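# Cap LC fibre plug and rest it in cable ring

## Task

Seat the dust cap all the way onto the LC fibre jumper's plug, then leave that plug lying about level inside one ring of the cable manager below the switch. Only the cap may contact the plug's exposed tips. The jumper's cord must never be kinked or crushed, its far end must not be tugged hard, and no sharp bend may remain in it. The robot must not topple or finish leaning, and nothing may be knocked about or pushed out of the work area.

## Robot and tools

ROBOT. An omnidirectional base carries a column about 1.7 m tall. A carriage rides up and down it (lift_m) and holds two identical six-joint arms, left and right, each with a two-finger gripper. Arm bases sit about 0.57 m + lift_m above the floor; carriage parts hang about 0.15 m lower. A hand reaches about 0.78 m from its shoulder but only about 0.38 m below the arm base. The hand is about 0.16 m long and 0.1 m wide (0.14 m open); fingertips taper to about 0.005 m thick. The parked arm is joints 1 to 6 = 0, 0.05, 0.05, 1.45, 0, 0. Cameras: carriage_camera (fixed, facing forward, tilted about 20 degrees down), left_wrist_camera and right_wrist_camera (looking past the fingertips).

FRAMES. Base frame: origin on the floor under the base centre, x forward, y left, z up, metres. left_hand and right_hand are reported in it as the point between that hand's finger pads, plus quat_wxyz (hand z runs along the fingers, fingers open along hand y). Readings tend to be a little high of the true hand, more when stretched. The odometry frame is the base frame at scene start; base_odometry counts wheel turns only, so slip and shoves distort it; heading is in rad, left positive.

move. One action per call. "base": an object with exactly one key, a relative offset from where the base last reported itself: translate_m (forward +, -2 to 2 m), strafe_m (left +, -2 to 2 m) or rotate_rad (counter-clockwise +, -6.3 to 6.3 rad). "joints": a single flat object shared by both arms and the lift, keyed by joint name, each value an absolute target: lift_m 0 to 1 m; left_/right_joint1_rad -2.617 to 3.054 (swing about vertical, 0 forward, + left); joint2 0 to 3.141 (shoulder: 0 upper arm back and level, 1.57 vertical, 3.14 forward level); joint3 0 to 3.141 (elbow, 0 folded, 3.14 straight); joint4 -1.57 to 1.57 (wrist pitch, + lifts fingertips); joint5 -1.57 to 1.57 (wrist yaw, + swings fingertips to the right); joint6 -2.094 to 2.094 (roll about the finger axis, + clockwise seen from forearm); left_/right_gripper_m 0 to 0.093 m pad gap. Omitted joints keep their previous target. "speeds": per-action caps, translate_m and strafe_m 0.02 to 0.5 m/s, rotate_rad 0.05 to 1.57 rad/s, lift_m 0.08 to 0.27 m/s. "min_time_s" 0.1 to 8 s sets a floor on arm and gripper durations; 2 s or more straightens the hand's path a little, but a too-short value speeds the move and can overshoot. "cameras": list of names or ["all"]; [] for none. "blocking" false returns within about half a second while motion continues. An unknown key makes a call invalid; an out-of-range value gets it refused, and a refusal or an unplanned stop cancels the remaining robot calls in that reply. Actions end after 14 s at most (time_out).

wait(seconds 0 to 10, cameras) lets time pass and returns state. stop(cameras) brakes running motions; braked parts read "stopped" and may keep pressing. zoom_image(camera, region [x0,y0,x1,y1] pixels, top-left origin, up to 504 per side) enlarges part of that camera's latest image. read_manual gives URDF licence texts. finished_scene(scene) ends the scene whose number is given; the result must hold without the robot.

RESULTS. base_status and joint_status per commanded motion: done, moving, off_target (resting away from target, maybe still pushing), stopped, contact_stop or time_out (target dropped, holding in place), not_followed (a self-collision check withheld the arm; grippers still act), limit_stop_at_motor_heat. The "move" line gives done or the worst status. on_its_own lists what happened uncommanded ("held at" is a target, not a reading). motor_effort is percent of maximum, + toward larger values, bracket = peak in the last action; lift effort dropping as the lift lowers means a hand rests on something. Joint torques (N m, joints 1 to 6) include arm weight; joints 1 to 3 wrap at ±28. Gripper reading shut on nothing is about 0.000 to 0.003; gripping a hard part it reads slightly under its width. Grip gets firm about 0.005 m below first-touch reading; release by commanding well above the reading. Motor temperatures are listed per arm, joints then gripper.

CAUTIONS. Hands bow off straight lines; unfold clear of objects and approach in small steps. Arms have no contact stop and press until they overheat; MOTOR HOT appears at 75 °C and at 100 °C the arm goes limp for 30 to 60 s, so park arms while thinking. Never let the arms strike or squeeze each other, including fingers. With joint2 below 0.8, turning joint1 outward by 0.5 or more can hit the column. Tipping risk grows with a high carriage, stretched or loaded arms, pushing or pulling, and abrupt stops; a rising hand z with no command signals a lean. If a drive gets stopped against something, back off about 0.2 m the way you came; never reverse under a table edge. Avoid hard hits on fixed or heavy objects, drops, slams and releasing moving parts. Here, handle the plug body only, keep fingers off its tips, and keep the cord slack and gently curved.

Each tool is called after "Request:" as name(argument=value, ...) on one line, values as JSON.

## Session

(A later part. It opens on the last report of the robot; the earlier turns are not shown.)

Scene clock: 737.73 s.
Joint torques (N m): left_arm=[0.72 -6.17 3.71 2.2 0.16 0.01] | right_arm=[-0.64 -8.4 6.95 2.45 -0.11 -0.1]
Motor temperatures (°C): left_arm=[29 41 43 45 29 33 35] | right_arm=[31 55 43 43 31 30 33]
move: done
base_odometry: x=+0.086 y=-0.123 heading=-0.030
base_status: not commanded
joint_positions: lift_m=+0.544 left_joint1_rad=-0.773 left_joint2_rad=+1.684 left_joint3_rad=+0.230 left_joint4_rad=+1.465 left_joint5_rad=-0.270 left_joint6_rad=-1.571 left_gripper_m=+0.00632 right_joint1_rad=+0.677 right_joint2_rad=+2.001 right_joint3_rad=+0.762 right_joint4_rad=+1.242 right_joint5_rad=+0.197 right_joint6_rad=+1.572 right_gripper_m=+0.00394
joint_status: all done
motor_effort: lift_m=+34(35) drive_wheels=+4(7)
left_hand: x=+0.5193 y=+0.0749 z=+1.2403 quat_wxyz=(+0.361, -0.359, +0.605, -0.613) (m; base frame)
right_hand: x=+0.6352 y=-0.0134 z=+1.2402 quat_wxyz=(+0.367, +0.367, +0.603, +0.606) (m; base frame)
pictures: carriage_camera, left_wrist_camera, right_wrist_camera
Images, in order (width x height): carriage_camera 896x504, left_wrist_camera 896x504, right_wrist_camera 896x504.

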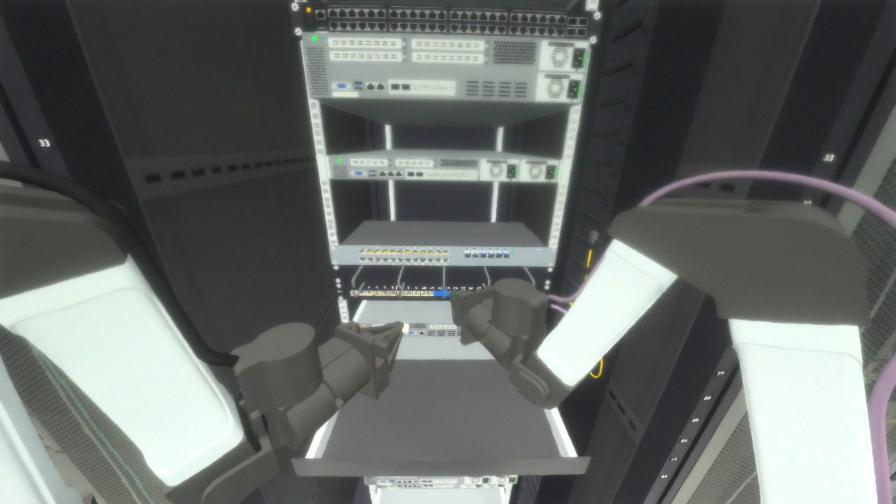

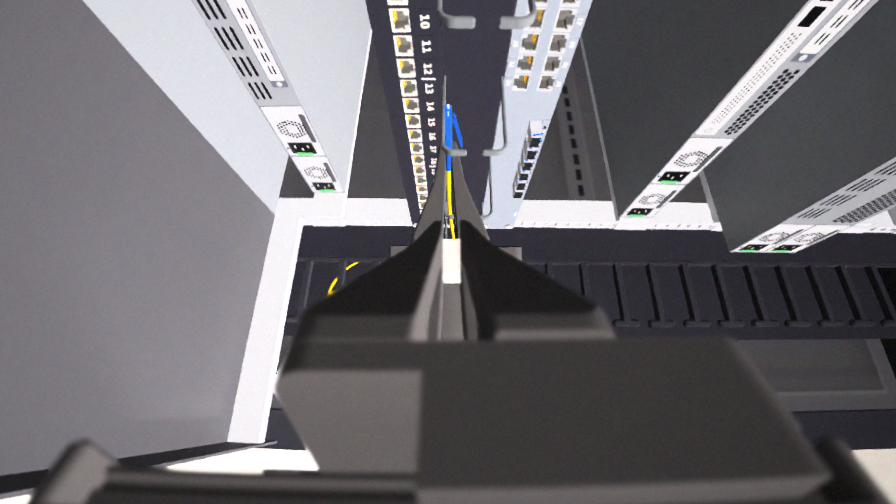

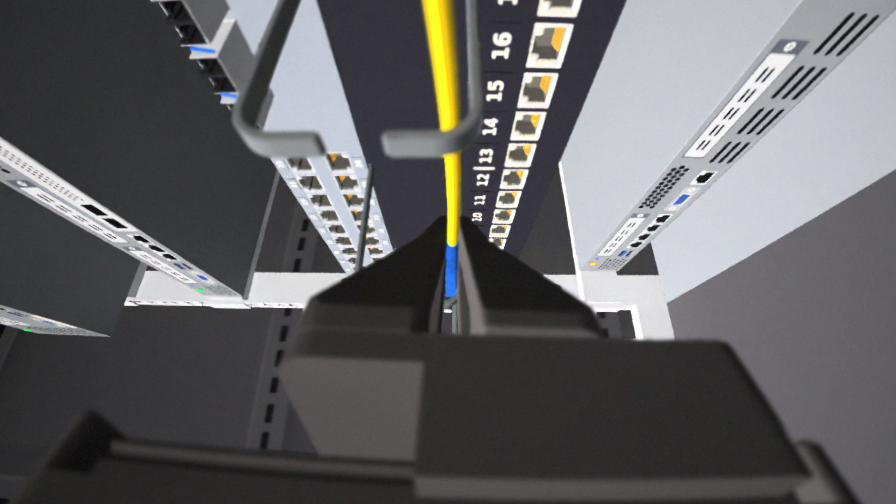

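Request:
move(joints={"right_joint1_rad": 0.554, "right_joint5_rad": -0.10}, min_time_s=3, cameras=["all"])

Request:
zoom_image(camera="right_wrist_camera", region=[400, 170, 520, 330])

Request:
zoom_image(camera="left_wrist_camera", region=[400, 90, 510, 290])

Request:
zoom_image(camera="carriage_camera", region=[415, 275, 475, 315])

Scene clock: 803.73 s.
Joint torques (N m): left_arm=[0.72 -6.17 3.73 2.21 0.16 0.01] | right_arm=[-2.07 -8.44 6.98 2.49 -0.53 -0.1]
move: off_target
base_odometry: x=+0.086 y=-0.123 heading=-0.030
base_status: not commanded
joint_positions: lift_m=+0.544 left_joint1_rad=-0.773 left_joint2_rad=+1.684 left_joint3_rad=+0.230 left_joint4_rad=+1.465 left_joint5_rad=-0.270 left_joint6_rad=-1.571 left_gripper_m=+0.00632 right_joint1_rad=+0.574 right_joint2_rad=+2.001 right_joint3_rad=+0.762 right_joint4_rad=+1.242 right_joint5_rad=-0.050 right_joint6_rad=+1.572 right_gripper_m=+0.00394
joint_status: right_joint1_rad off_target (ended at +0.574, target +0.554); right_joint5_rad off_target (ended at -0.050, target -0.100)
motor_effort: lift_m=+34(35) drive_wheels=+1(7)
left_hand: x=+0.5193 y=+0.0749 z=+1.2403 quat_wxyz=(+0.361, -0.359, +0.605, -0.613) (m; base frame)
right_hand: x=+0.6424 y=-0.0201 z=+1.2403 quat_wxyz=(+0.322, +0.322, +0.628, +0.631) (m; base frame)
pictures: carriage_camera, left_wrist_camera, right_wrist_camera
Images, in order (width x height): carriage_camera 896x504, left_wrist_camera 896x504, right_wrist_camera 896x504.

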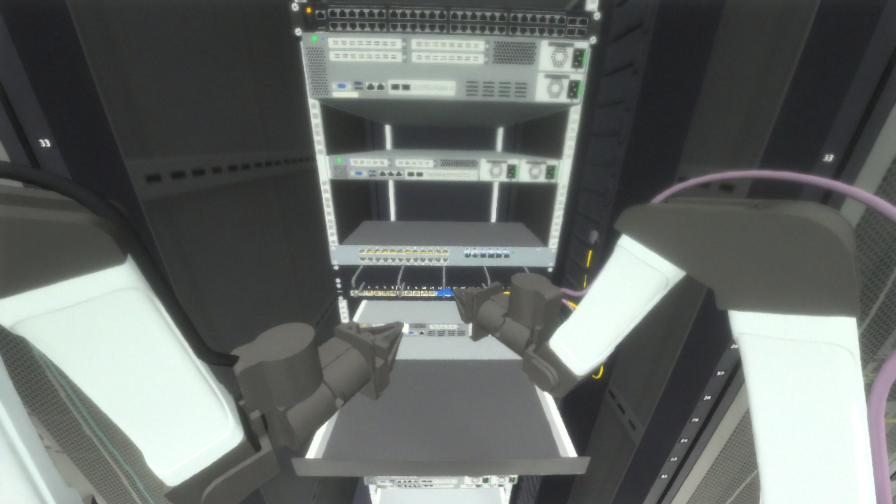

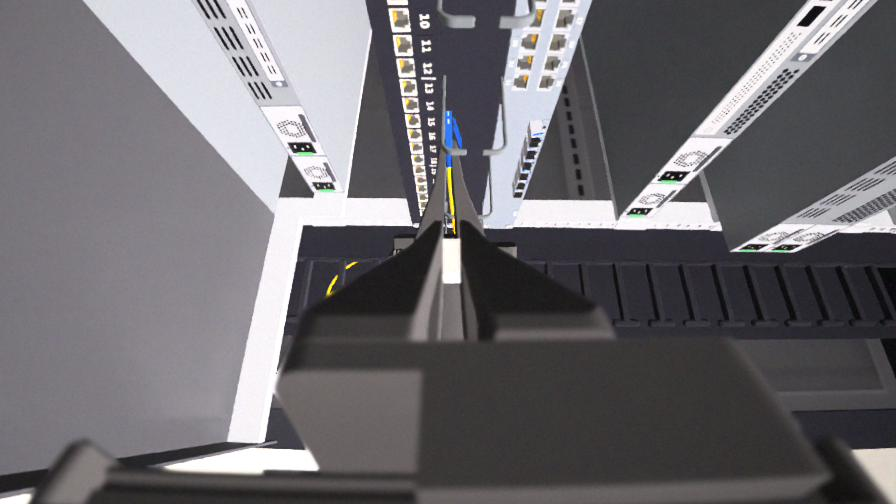

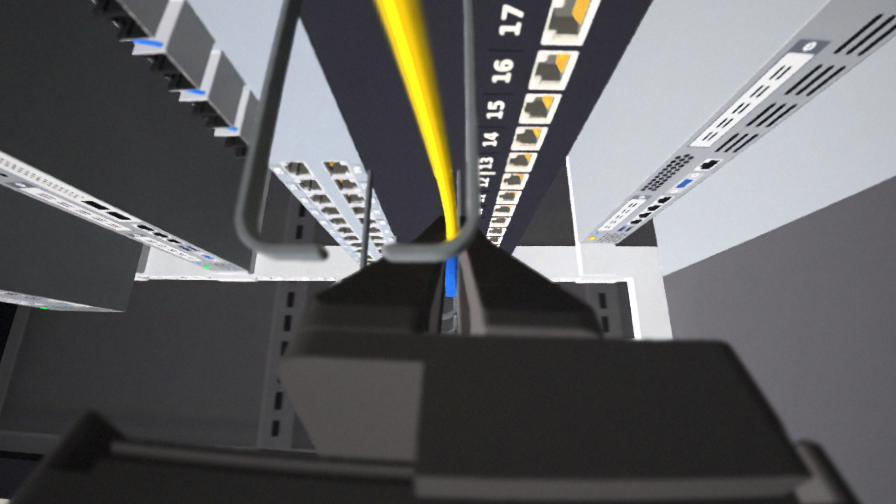

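Scaled by 3.150 from the camera's 896x504 image, which has a finer 1280x720 frame.

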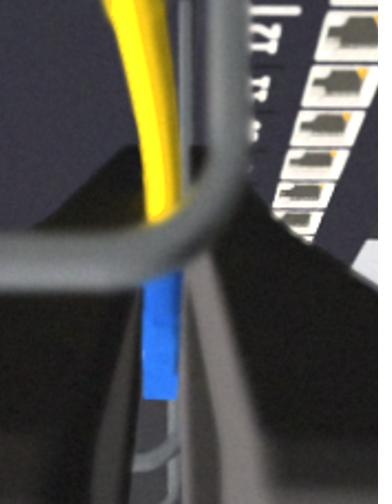

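Scaled by 2.520 from the camera's 896x504 image, which has a finer 1280x720 frame.

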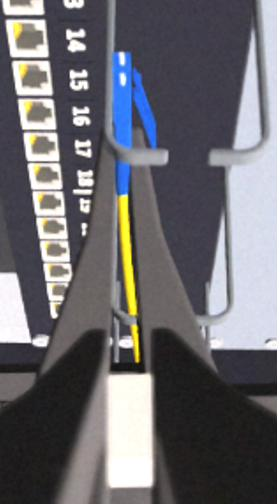

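Scaled by 8.400 from the camera's 896x504 image, which has a finer 1280x720 frame.

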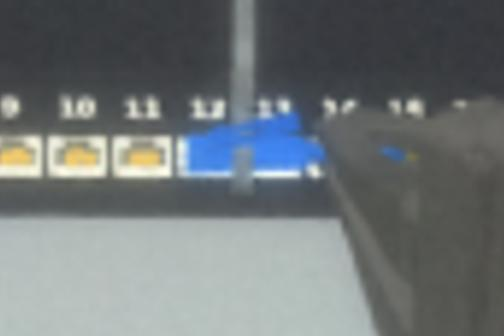

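Request:
move(joints={"left_joint1_rad": -0.581, "left_joint2_rad": 1.886, "left_joint3_rad": 0.567, "left_joint4_rad": 1.322, "left_joint5_rad": -0.076, "right_joint1_rad": 0.57, "right_joint5_rad": -0.06}, min_time_s=2.5, cameras=["all"])

Request:
zoom_image(camera="left_wrist_camera", region=[400, 130, 510, 330])

Request:
zoom_image(camera="carriage_camera", region=[405, 275, 475, 325])

Scene clock: 857.67 s.
Joint torques (N m): left_arm=[0.72 -5.82 7.84 2.03 0.17 0.01] | right_arm=[-0.55 -8.43 6.99 2.49 -0.16 -0.1]
Motor temperatures (°C): left_arm=[29 41 42 47 29 33 36] | right_arm=[31 53 44 49 32 30 35]
move: done
base_odometry: x=+0.086 y=-0.123 heading=-0.030
base_status: not commanded
joint_positions: lift_m=+0.544 left_joint1_rad=-0.589 left_joint2_rad=+1.874 left_joint3_rad=+0.540 left_joint4_rad=+1.330 left_joint5_rad=-0.089 left_joint6_rad=-1.571 left_gripper_m=+0.00632 right_joint1_rad=+0.575 right_joint2_rad=+2.001 right_joint3_rad=+0.762 right_joint4_rad=+1.242 right_joint5_rad=-0.046 right_joint6_rad=+1.572 right_gripper_m=+0.00394
joint_status: all done
motor_effort: lift_m=+34(35) drive_wheels=+2(6)
left_hand: x=+0.6080 y=+0.0633 z=+1.2386 quat_wxyz=(+0.360, -0.362, +0.609, -0.607) (m; base frame)
right_hand: x=+0.6427 y=-0.0206 z=+1.2403 quat_wxyz=(+0.324, +0.323, +0.628, +0.630) (m; base frame)
pictures: carriage_camera, left_wrist_camera, right_wrist_camera
Images, in order (width x height): carriage_camera 896x504, left_wrist_camera 896x504, right_wrist_camera 896x504.

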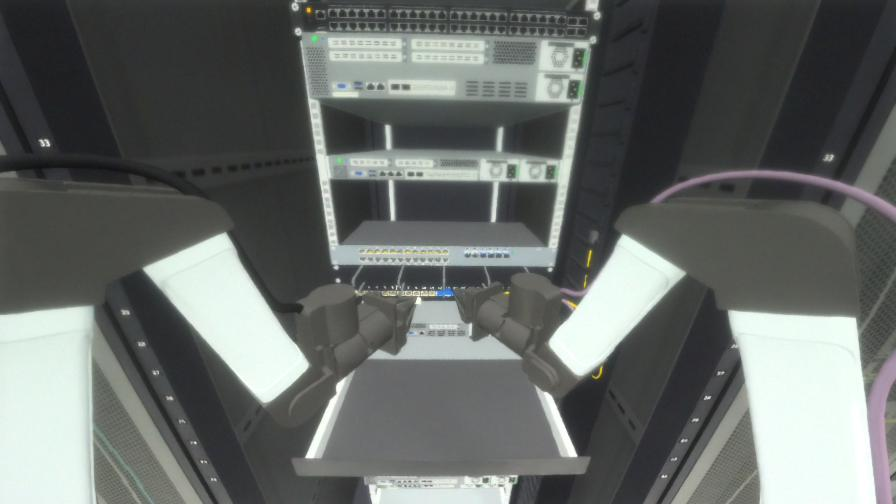

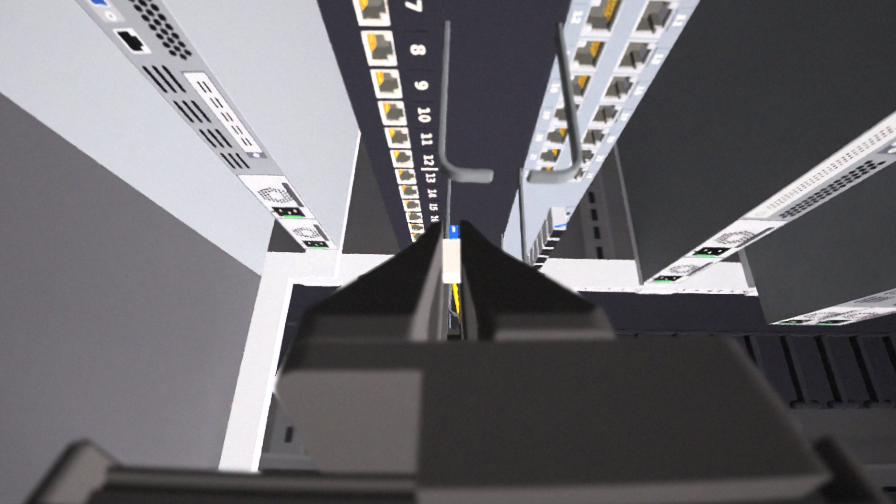

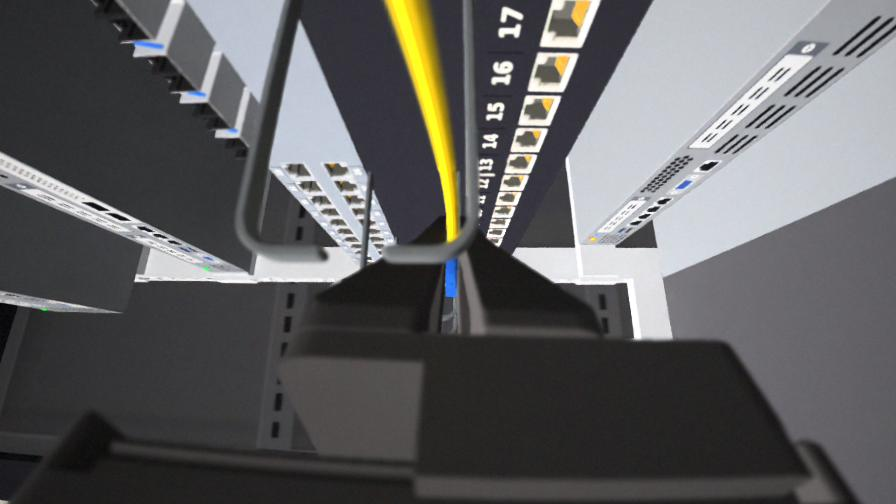

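Scaled by 2.520 from the camera's 896x504 image, which has a finer 1280x720 frame.

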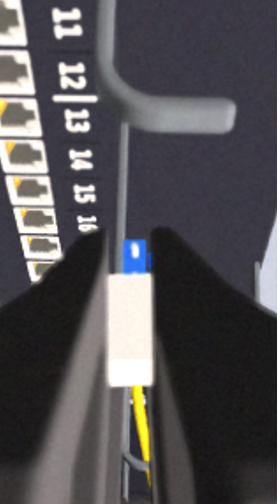

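Scaled by 7.200 from the camera's 896x504 image, which has a finer 1280x720 frame.

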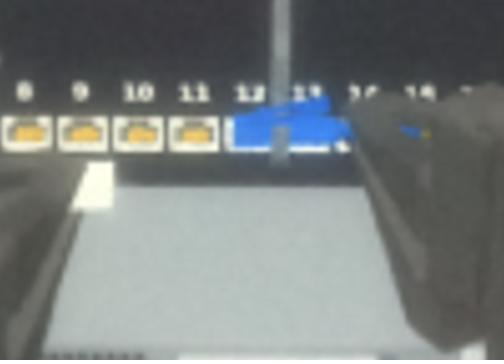

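Request:
move(joints={"left_joint1_rad": -0.56, "left_joint2_rad": 1.976, "left_joint3_rad": 0.723, "left_joint4_rad": 1.259, "left_joint5_rad": -0.055}, min_time_s=2.5, cameras=["all"])

Request:
zoom_image(camera="left_wrist_camera", region=[400, 190, 510, 340])

Request:
zoom_image(camera="carriage_camera", region=[405, 275, 475, 325])

Request:
zoom_image(camera="right_wrist_camera", region=[400, 220, 520, 340])

Scene clock: 878.40 s.
Joint torques (N m): left_arm=[0.94 -6.74 8.32 2.02 0.12 0.01] | right_arm=[-0.58 -8.44 6.98 2.49 -0.17 -0.1]
move: done
base_odometry: x=+0.086 y=-0.123 heading=-0.030
base_status: not commanded
joint_positions: lift_m=+0.544 left_joint1_rad=-0.571 left_joint2_rad=+1.962 left_joint3_rad=+0.693 left_joint4_rad=+1.267 left_joint5_rad=-0.063 left_joint6_rad=-1.571 left_gripper_m=+0.00632 right_joint1_rad=+0.575 right_joint2_rad=+2.001 right_joint3_rad=+0.762 right_joint4_rad=+1.242 right_joint5_rad=-0.045 right_joint6_rad=+1.572 right_gripper_m=+0.00394
joint_status: all done
motor_effort: lift_m=+34(35) drive_wheels=+1(5)
left_hand: x=+0.6406 y=+0.0467 z=+1.2391 quat_wxyz=(+0.358, -0.359, +0.610, -0.609) (m; base frame)
right_hand: x=+0.6427 y=-0.0205 z=+1.2403 quat_wxyz=(+0.324, +0.323, +0.628, +0.630) (m; base frame)
pictures: carriage_camera, left_wrist_camera, right_wrist_camera
Images, in order (width x height): carriage_camera 896x504, left_wrist_camera 896x504, right_wrist_camera 896x504.

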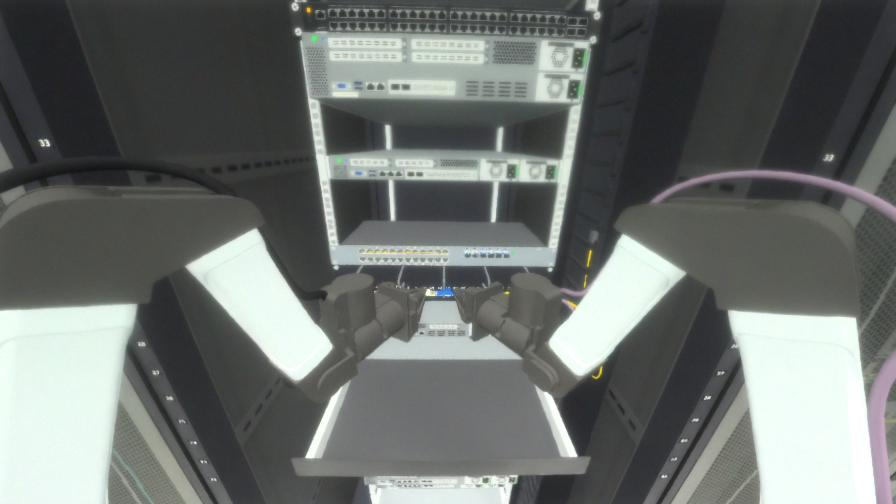

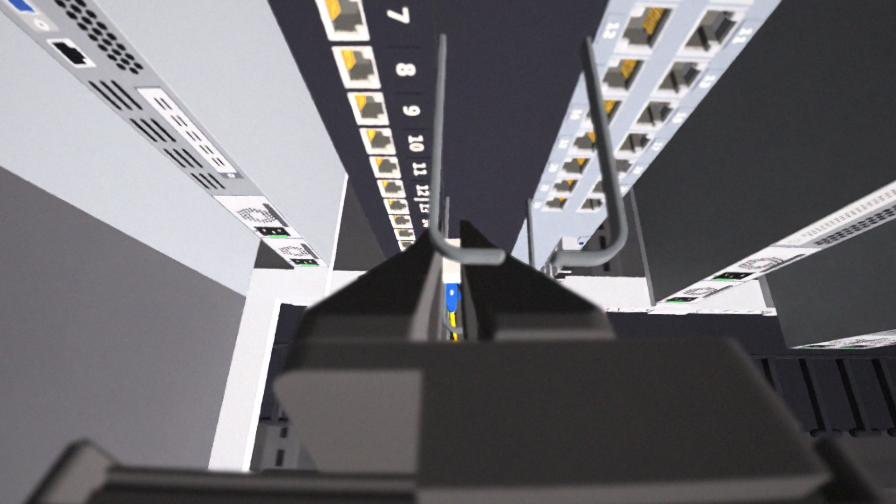

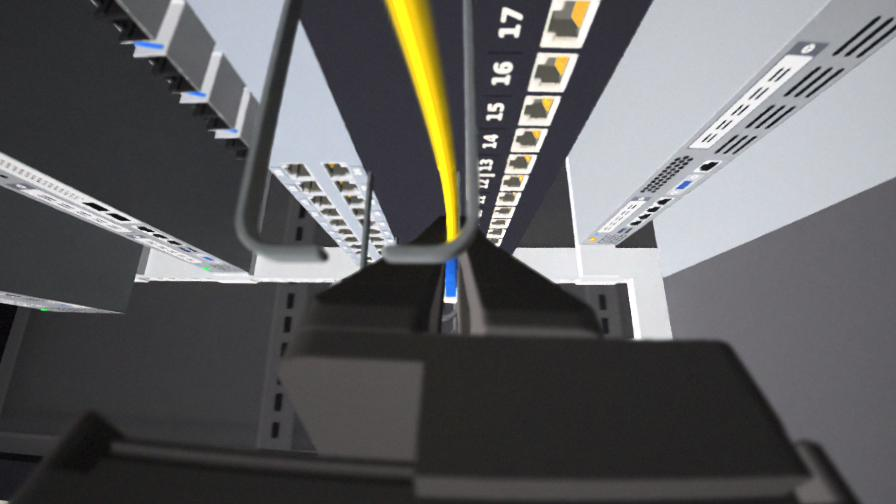

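Scaled by 3.360 from the camera's 896x504 image, which has a finer 1280x720 frame.

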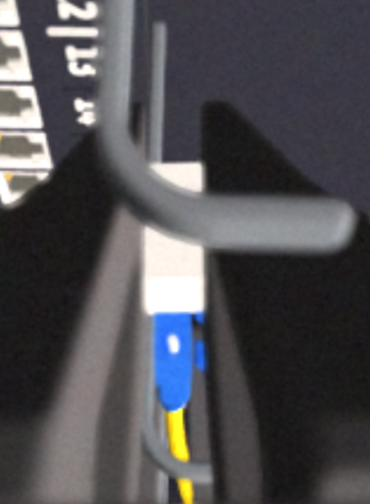

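Scaled by 7.200 from the camera's 896x504 image, which has a finer 1280x720 frame.

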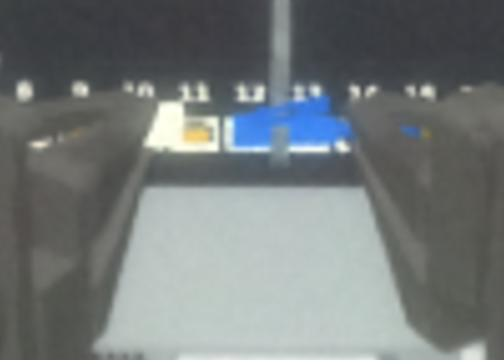

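Scaled by 4.200 from the camera's 896x504 image, which has a finer 1280x720 frame.

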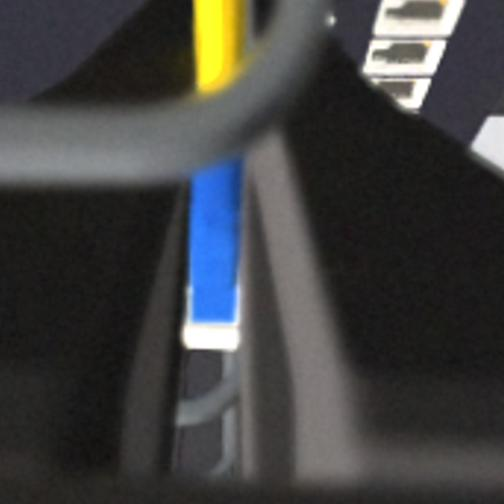

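Request:
move(joints={"left_joint1_rad": -0.608, "left_joint2_rad": 1.929, "left_joint3_rad": 0.668, "left_joint4_rad": 1.291, "left_joint5_rad": -0.138}, min_time_s=2, cameras=["all"])

Request:
zoom_image(camera="left_wrist_camera", region=[400, 190, 510, 340])

Request:
zoom_image(camera="carriage_camera", region=[415, 275, 465, 310])

Request:
zoom_image(camera="right_wrist_camera", region=[400, 220, 520, 340])

Scene clock: 914.90 s.
Joint torques (N m): left_arm=[-0.64 -10.48 4.51 2.28 -0.08 0.01] | right_arm=[-0.55 -8.46 6.98 2.49 -0.16 -0.1]
move: done
base_odometry: x=+0.086 y=-0.123 heading=-0.030
base_status: not commanded
joint_positions: lift_m=+0.544 left_joint1_rad=-0.600 left_joint2_rad=+1.962 left_joint3_rad=+0.681 left_joint4_rad=+1.274 left_joint5_rad=-0.125 left_joint6_rad=-1.571 left_gripper_m=+0.00632 right_joint1_rad=+0.575 right_joint2_rad=+2.001 right_joint3_rad=+0.762 right_joint4_rad=+1.242 right_joint5_rad=-0.044 right_joint6_rad=+1.572 right_gripper_m=+0.00394
joint_status: all done
motor_effort: lift_m=+34(35) drive_wheels=+4(5)
left_hand: x=+0.6360 y=+0.0455 z=+1.2361 quat_wxyz=(+0.367, -0.370, +0.606, -0.601) (m; base frame)
right_hand: x=+0.6427 y=-0.0206 z=+1.2403 quat_wxyz=(+0.324, +0.324, +0.628, +0.630) (m; base frame)
pictures: carriage_camera, left_wrist_camera, right_wrist_camera
Images, in order (width x height): carriage_camera 896x504, left_wrist_camera 896x504, right_wrist_camera 896x504.

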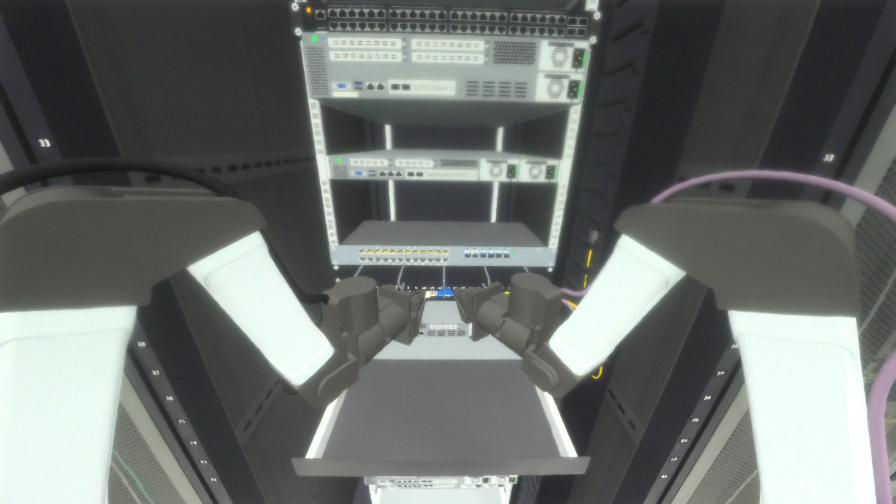

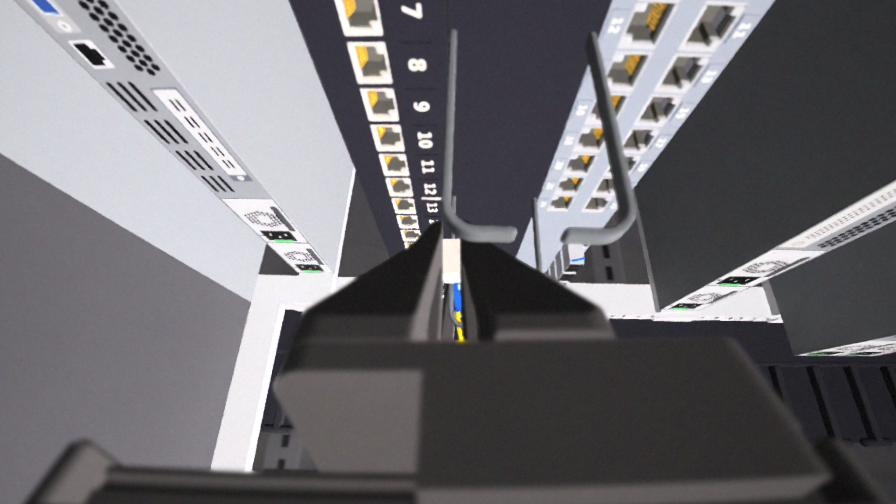

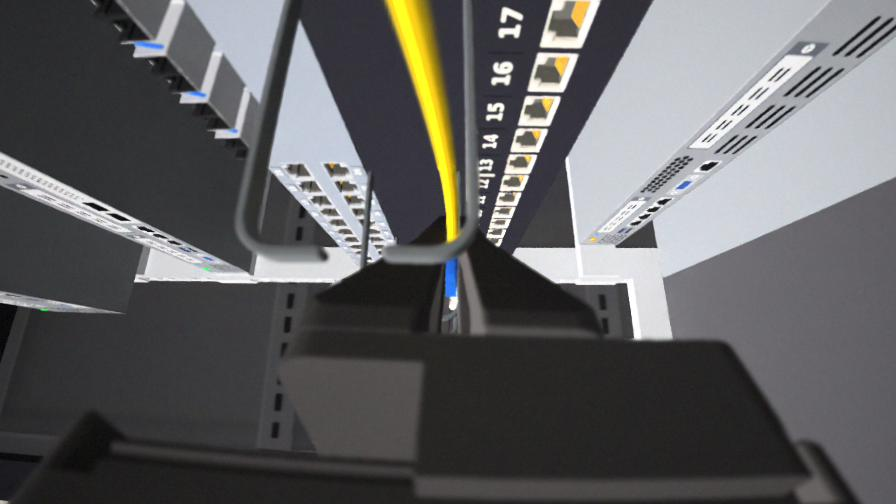

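Scaled by 3.360 from the camera's 896x504 image, which has a finer 1280x720 frame.

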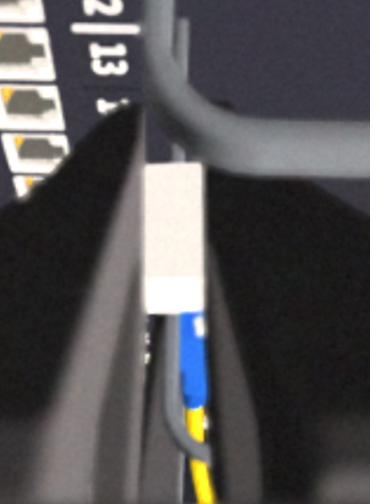

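Scaled by 10.080 from the camera's 896x504 image, which has a finer 1280x720 frame.

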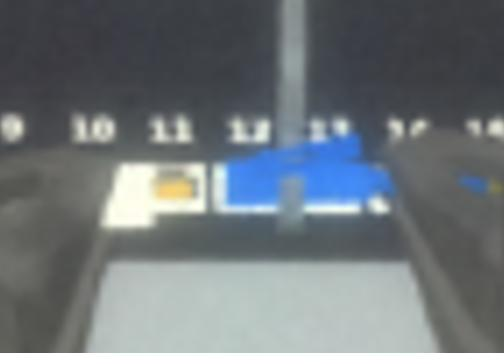

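Scaled by 4.200 from the camera's 896x504 image, which has a finer 1280x720 frame.

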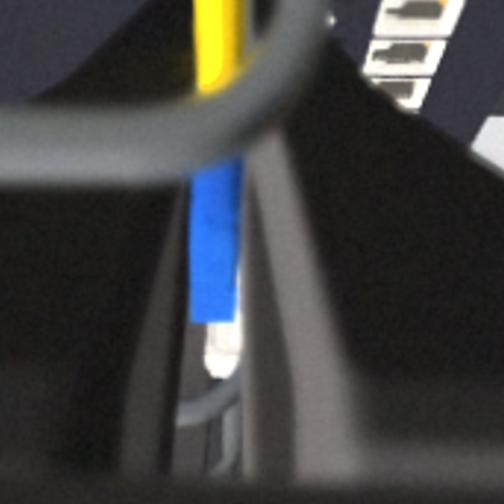

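Request:
move(joints={"left_joint1_rad": -0.6266, "left_joint4_rad": 1.302, "left_joint5_rad": -0.157}, min_time_s=1.5, cameras=["all"])

Request:
zoom_image(camera="left_wrist_camera", region=[400, 190, 510, 340])

Request:
zoom_image(camera="carriage_camera", region=[415, 275, 465, 310])

Request:
zoom_image(camera="right_wrist_camera", region=[400, 220, 520, 340])

Scene clock: 942.73 s.
Joint torques (N m): left_arm=[-0.62 -10.51 4.55 2.28 -0.06 0] | right_arm=[-0.57 -8.46 7.02 2.49 -0.17 -0.1]
Motor temperatures (°C): left_arm=[29 47 45 52 29 33 36] | right_arm=[31 53 44 52 31 30 36]
move: done
base_odometry: x=+0.086 y=-0.123 heading=-0.030
base_status: not commanded
joint_positions: lift_m=+0.544 left_joint1_rad=-0.618 left_joint2_rad=+1.962 left_joint3_rad=+0.681 left_joint4_rad=+1.285 left_joint5_rad=-0.144 left_joint6_rad=-1.571 left_gripper_m=+0.00632 right_joint1_rad=+0.575 right_joint2_rad=+2.001 right_joint3_rad=+0.762 right_joint4_rad=+1.242 right_joint5_rad=-0.044 right_joint6_rad=+1.572 right_gripper_m=+0.00394
joint_status: all done
motor_effort: lift_m=+34(35) drive_wheels=+1(5)
left_hand: x=+0.6326 y=+0.0407 z=+1.2389 quat_wxyz=(+0.369, -0.368, +0.602, -0.605) (m; base frame)
right_hand: x=+0.6427 y=-0.0206 z=+1.2403 quat_wxyz=(+0.324, +0.324, +0.628, +0.630) (m; base frame)
pictures: carriage_camera, left_wrist_camera, right_wrist_camera
Images, in order (width x height): carriage_camera 896x504, left_wrist_camera 896x504, right_wrist_camera 896x504.

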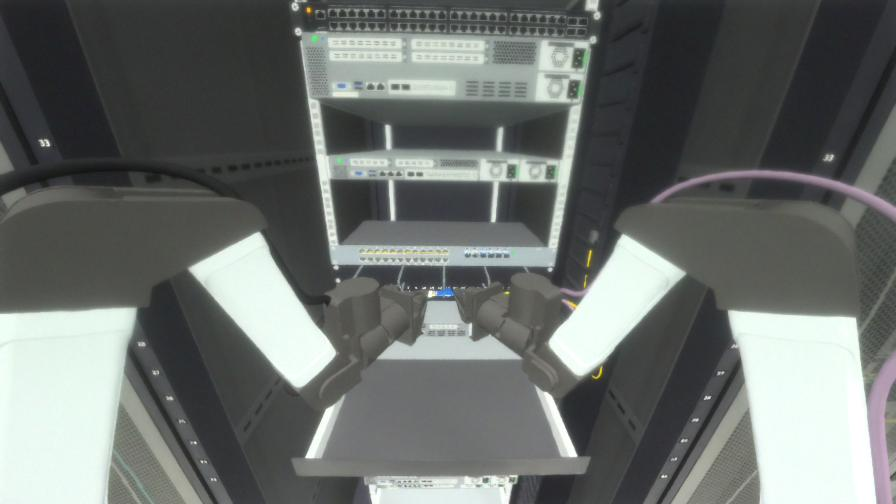

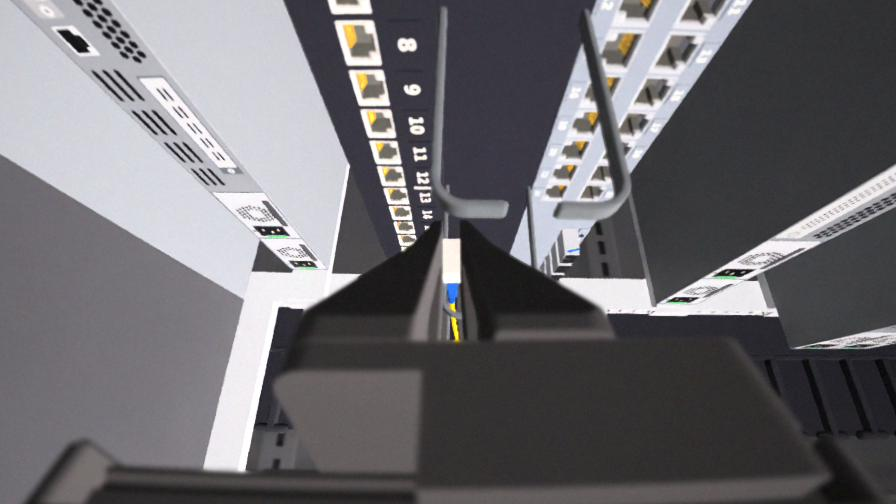

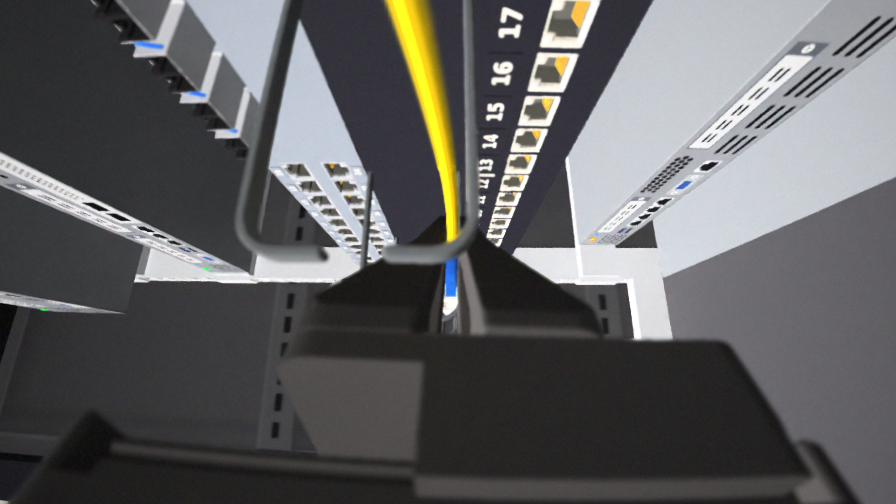

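Scaled by 3.360 from the camera's 896x504 image, which has a finer 1280x720 frame.

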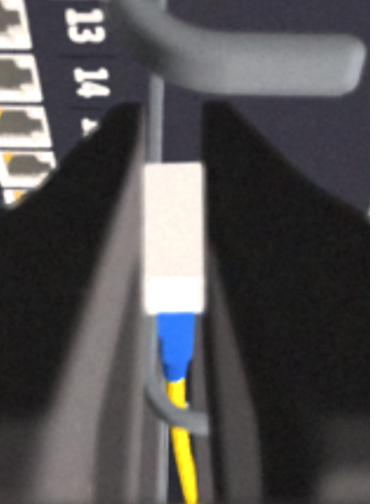

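Scaled by 10.080 from the camera's 896x504 image, which has a finer 1280x720 frame.

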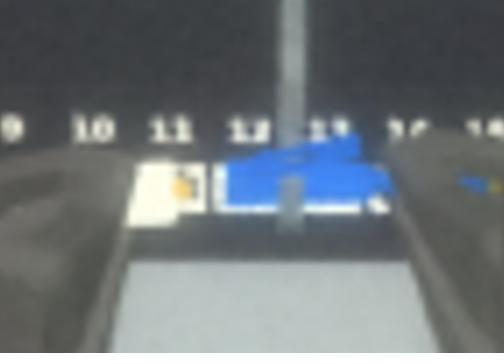

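Scaled by 4.200 from the camera's 896x504 image, which has a finer 1280x720 frame.

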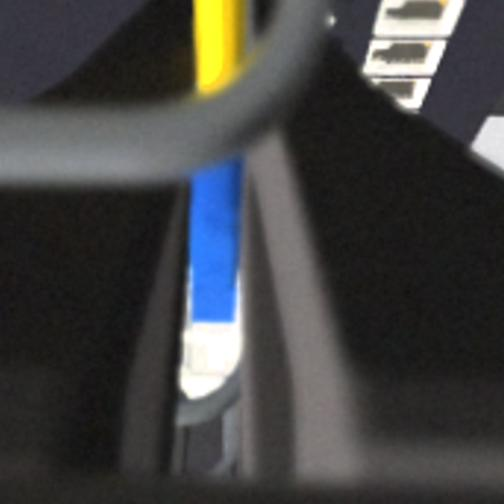

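Request:
zoom_image(camera="right_wrist_camera", region=[435, 280, 470, 325])

Request:
zoom_image(camera="left_wrist_camera", region=[435, 270, 470, 315])

Scaled by 11.200 from the camera's 896x504 image, which has a finer 1280x720 frame.

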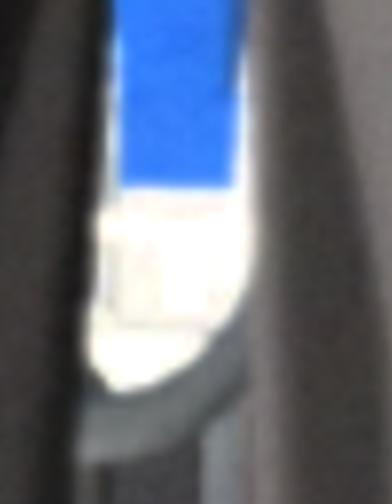

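Scaled by 11.200 from the camera's 896x504 image, which has a finer 1280x720 frame.

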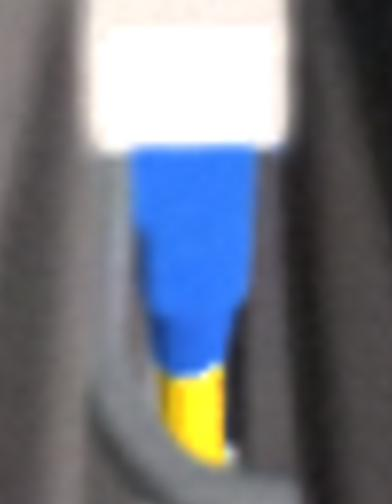

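Request:
move(joints={"left_joint1_rad": -0.637, "left_joint2_rad": 1.988, "left_joint3_rad": 0.731, "left_joint4_rad": 1.265, "left_joint5_rad": -0.168}, min_time_s=1.5, cameras=["all"])

Request:
zoom_image(camera="right_wrist_camera", region=[435, 270, 470, 325])

Request:
zoom_image(camera="left_wrist_camera", region=[435, 230, 470, 315])

Request:
zoom_image(camera="carriage_camera", region=[415, 275, 465, 310])

Scene clock: 996.60 s.
Joint torques (N m): left_arm=[-0.61 -6.86 8.18 2.01 -0.06 0.01] | right_arm=[-0.58 -8.44 6.98 2.49 -0.16 -0.1]
move: done
base_odometry: x=+0.086 y=-0.123 heading=-0.030
base_status: not commanded
joint_positions: lift_m=+0.544 left_joint1_rad=-0.628 left_joint2_rad=+1.975 left_joint3_rad=+0.703 left_joint4_rad=+1.272 left_joint5_rad=-0.155 left_joint6_rad=-1.571 left_gripper_m=+0.00632 right_joint1_rad=+0.575 right_joint2_rad=+2.001 right_joint3_rad=+0.762 right_joint4_rad=+1.242 right_joint5_rad=-0.044 right_joint6_rad=+1.572 right_gripper_m=+0.00394
joint_status: all done
motor_effort: lift_m=+34(35) drive_wheels=+5(6)
left_hand: x=+0.6348 y=+0.0352 z=+1.2378 quat_wxyz=(+0.369, -0.369, +0.603, -0.603) (m; base frame)
right_hand: x=+0.6427 y=-0.0206 z=+1.2403 quat_wxyz=(+0.324, +0.324, +0.628, +0.630) (m; base frame)
pictures: carriage_camera, left_wrist_camera, right_wrist_camera
Images, in order (width x height): carriage_camera 896x504, left_wrist_camera 896x504, right_wrist_camera 896x504.

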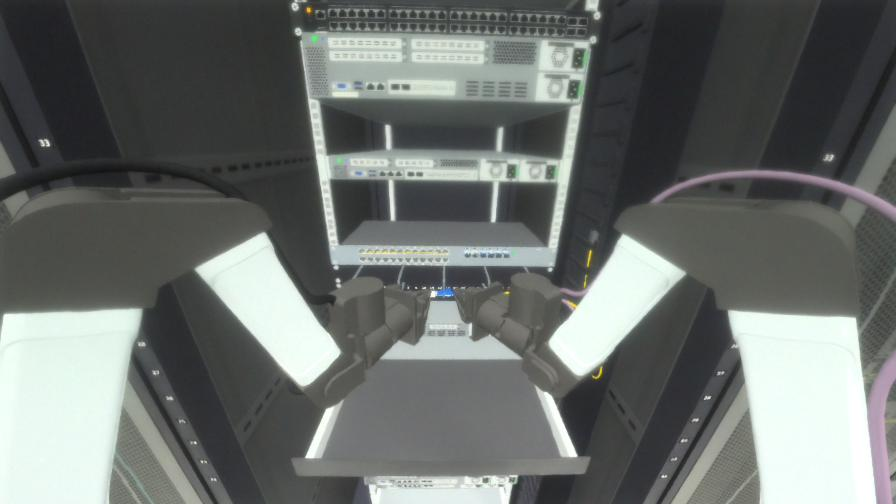

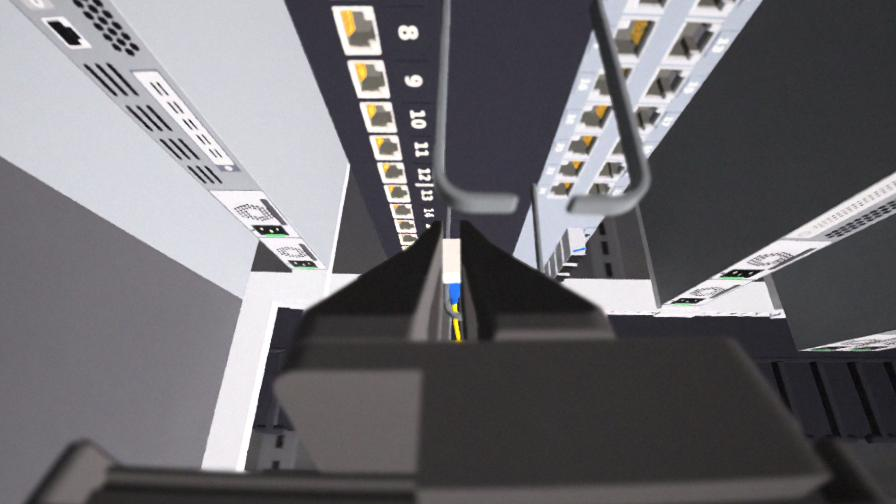

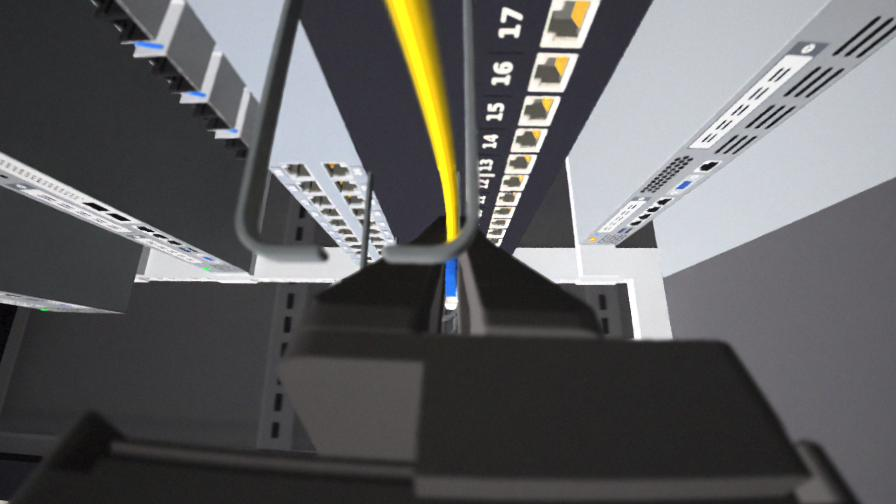

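Scaled by 9.164 from the camera's 896x504 image, which has a finer 1280x720 frame.

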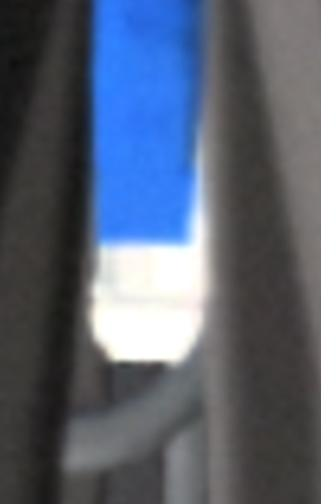

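Scaled by 5.929 from the camera's 896x504 image, which has a finer 1280x720 frame.

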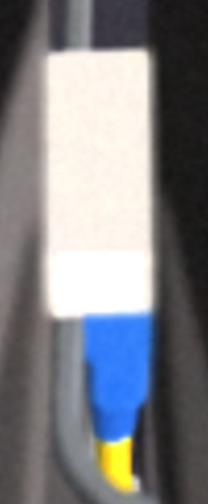

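Scaled by 10.080 from the camera's 896x504 image, which has a finer 1280x720 frame.

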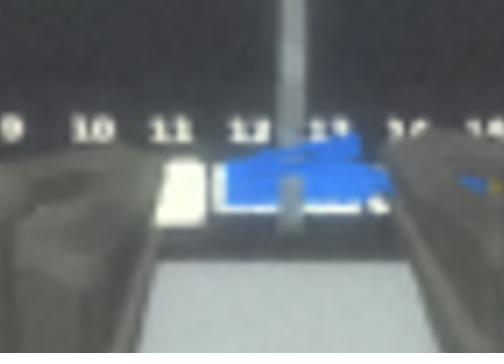

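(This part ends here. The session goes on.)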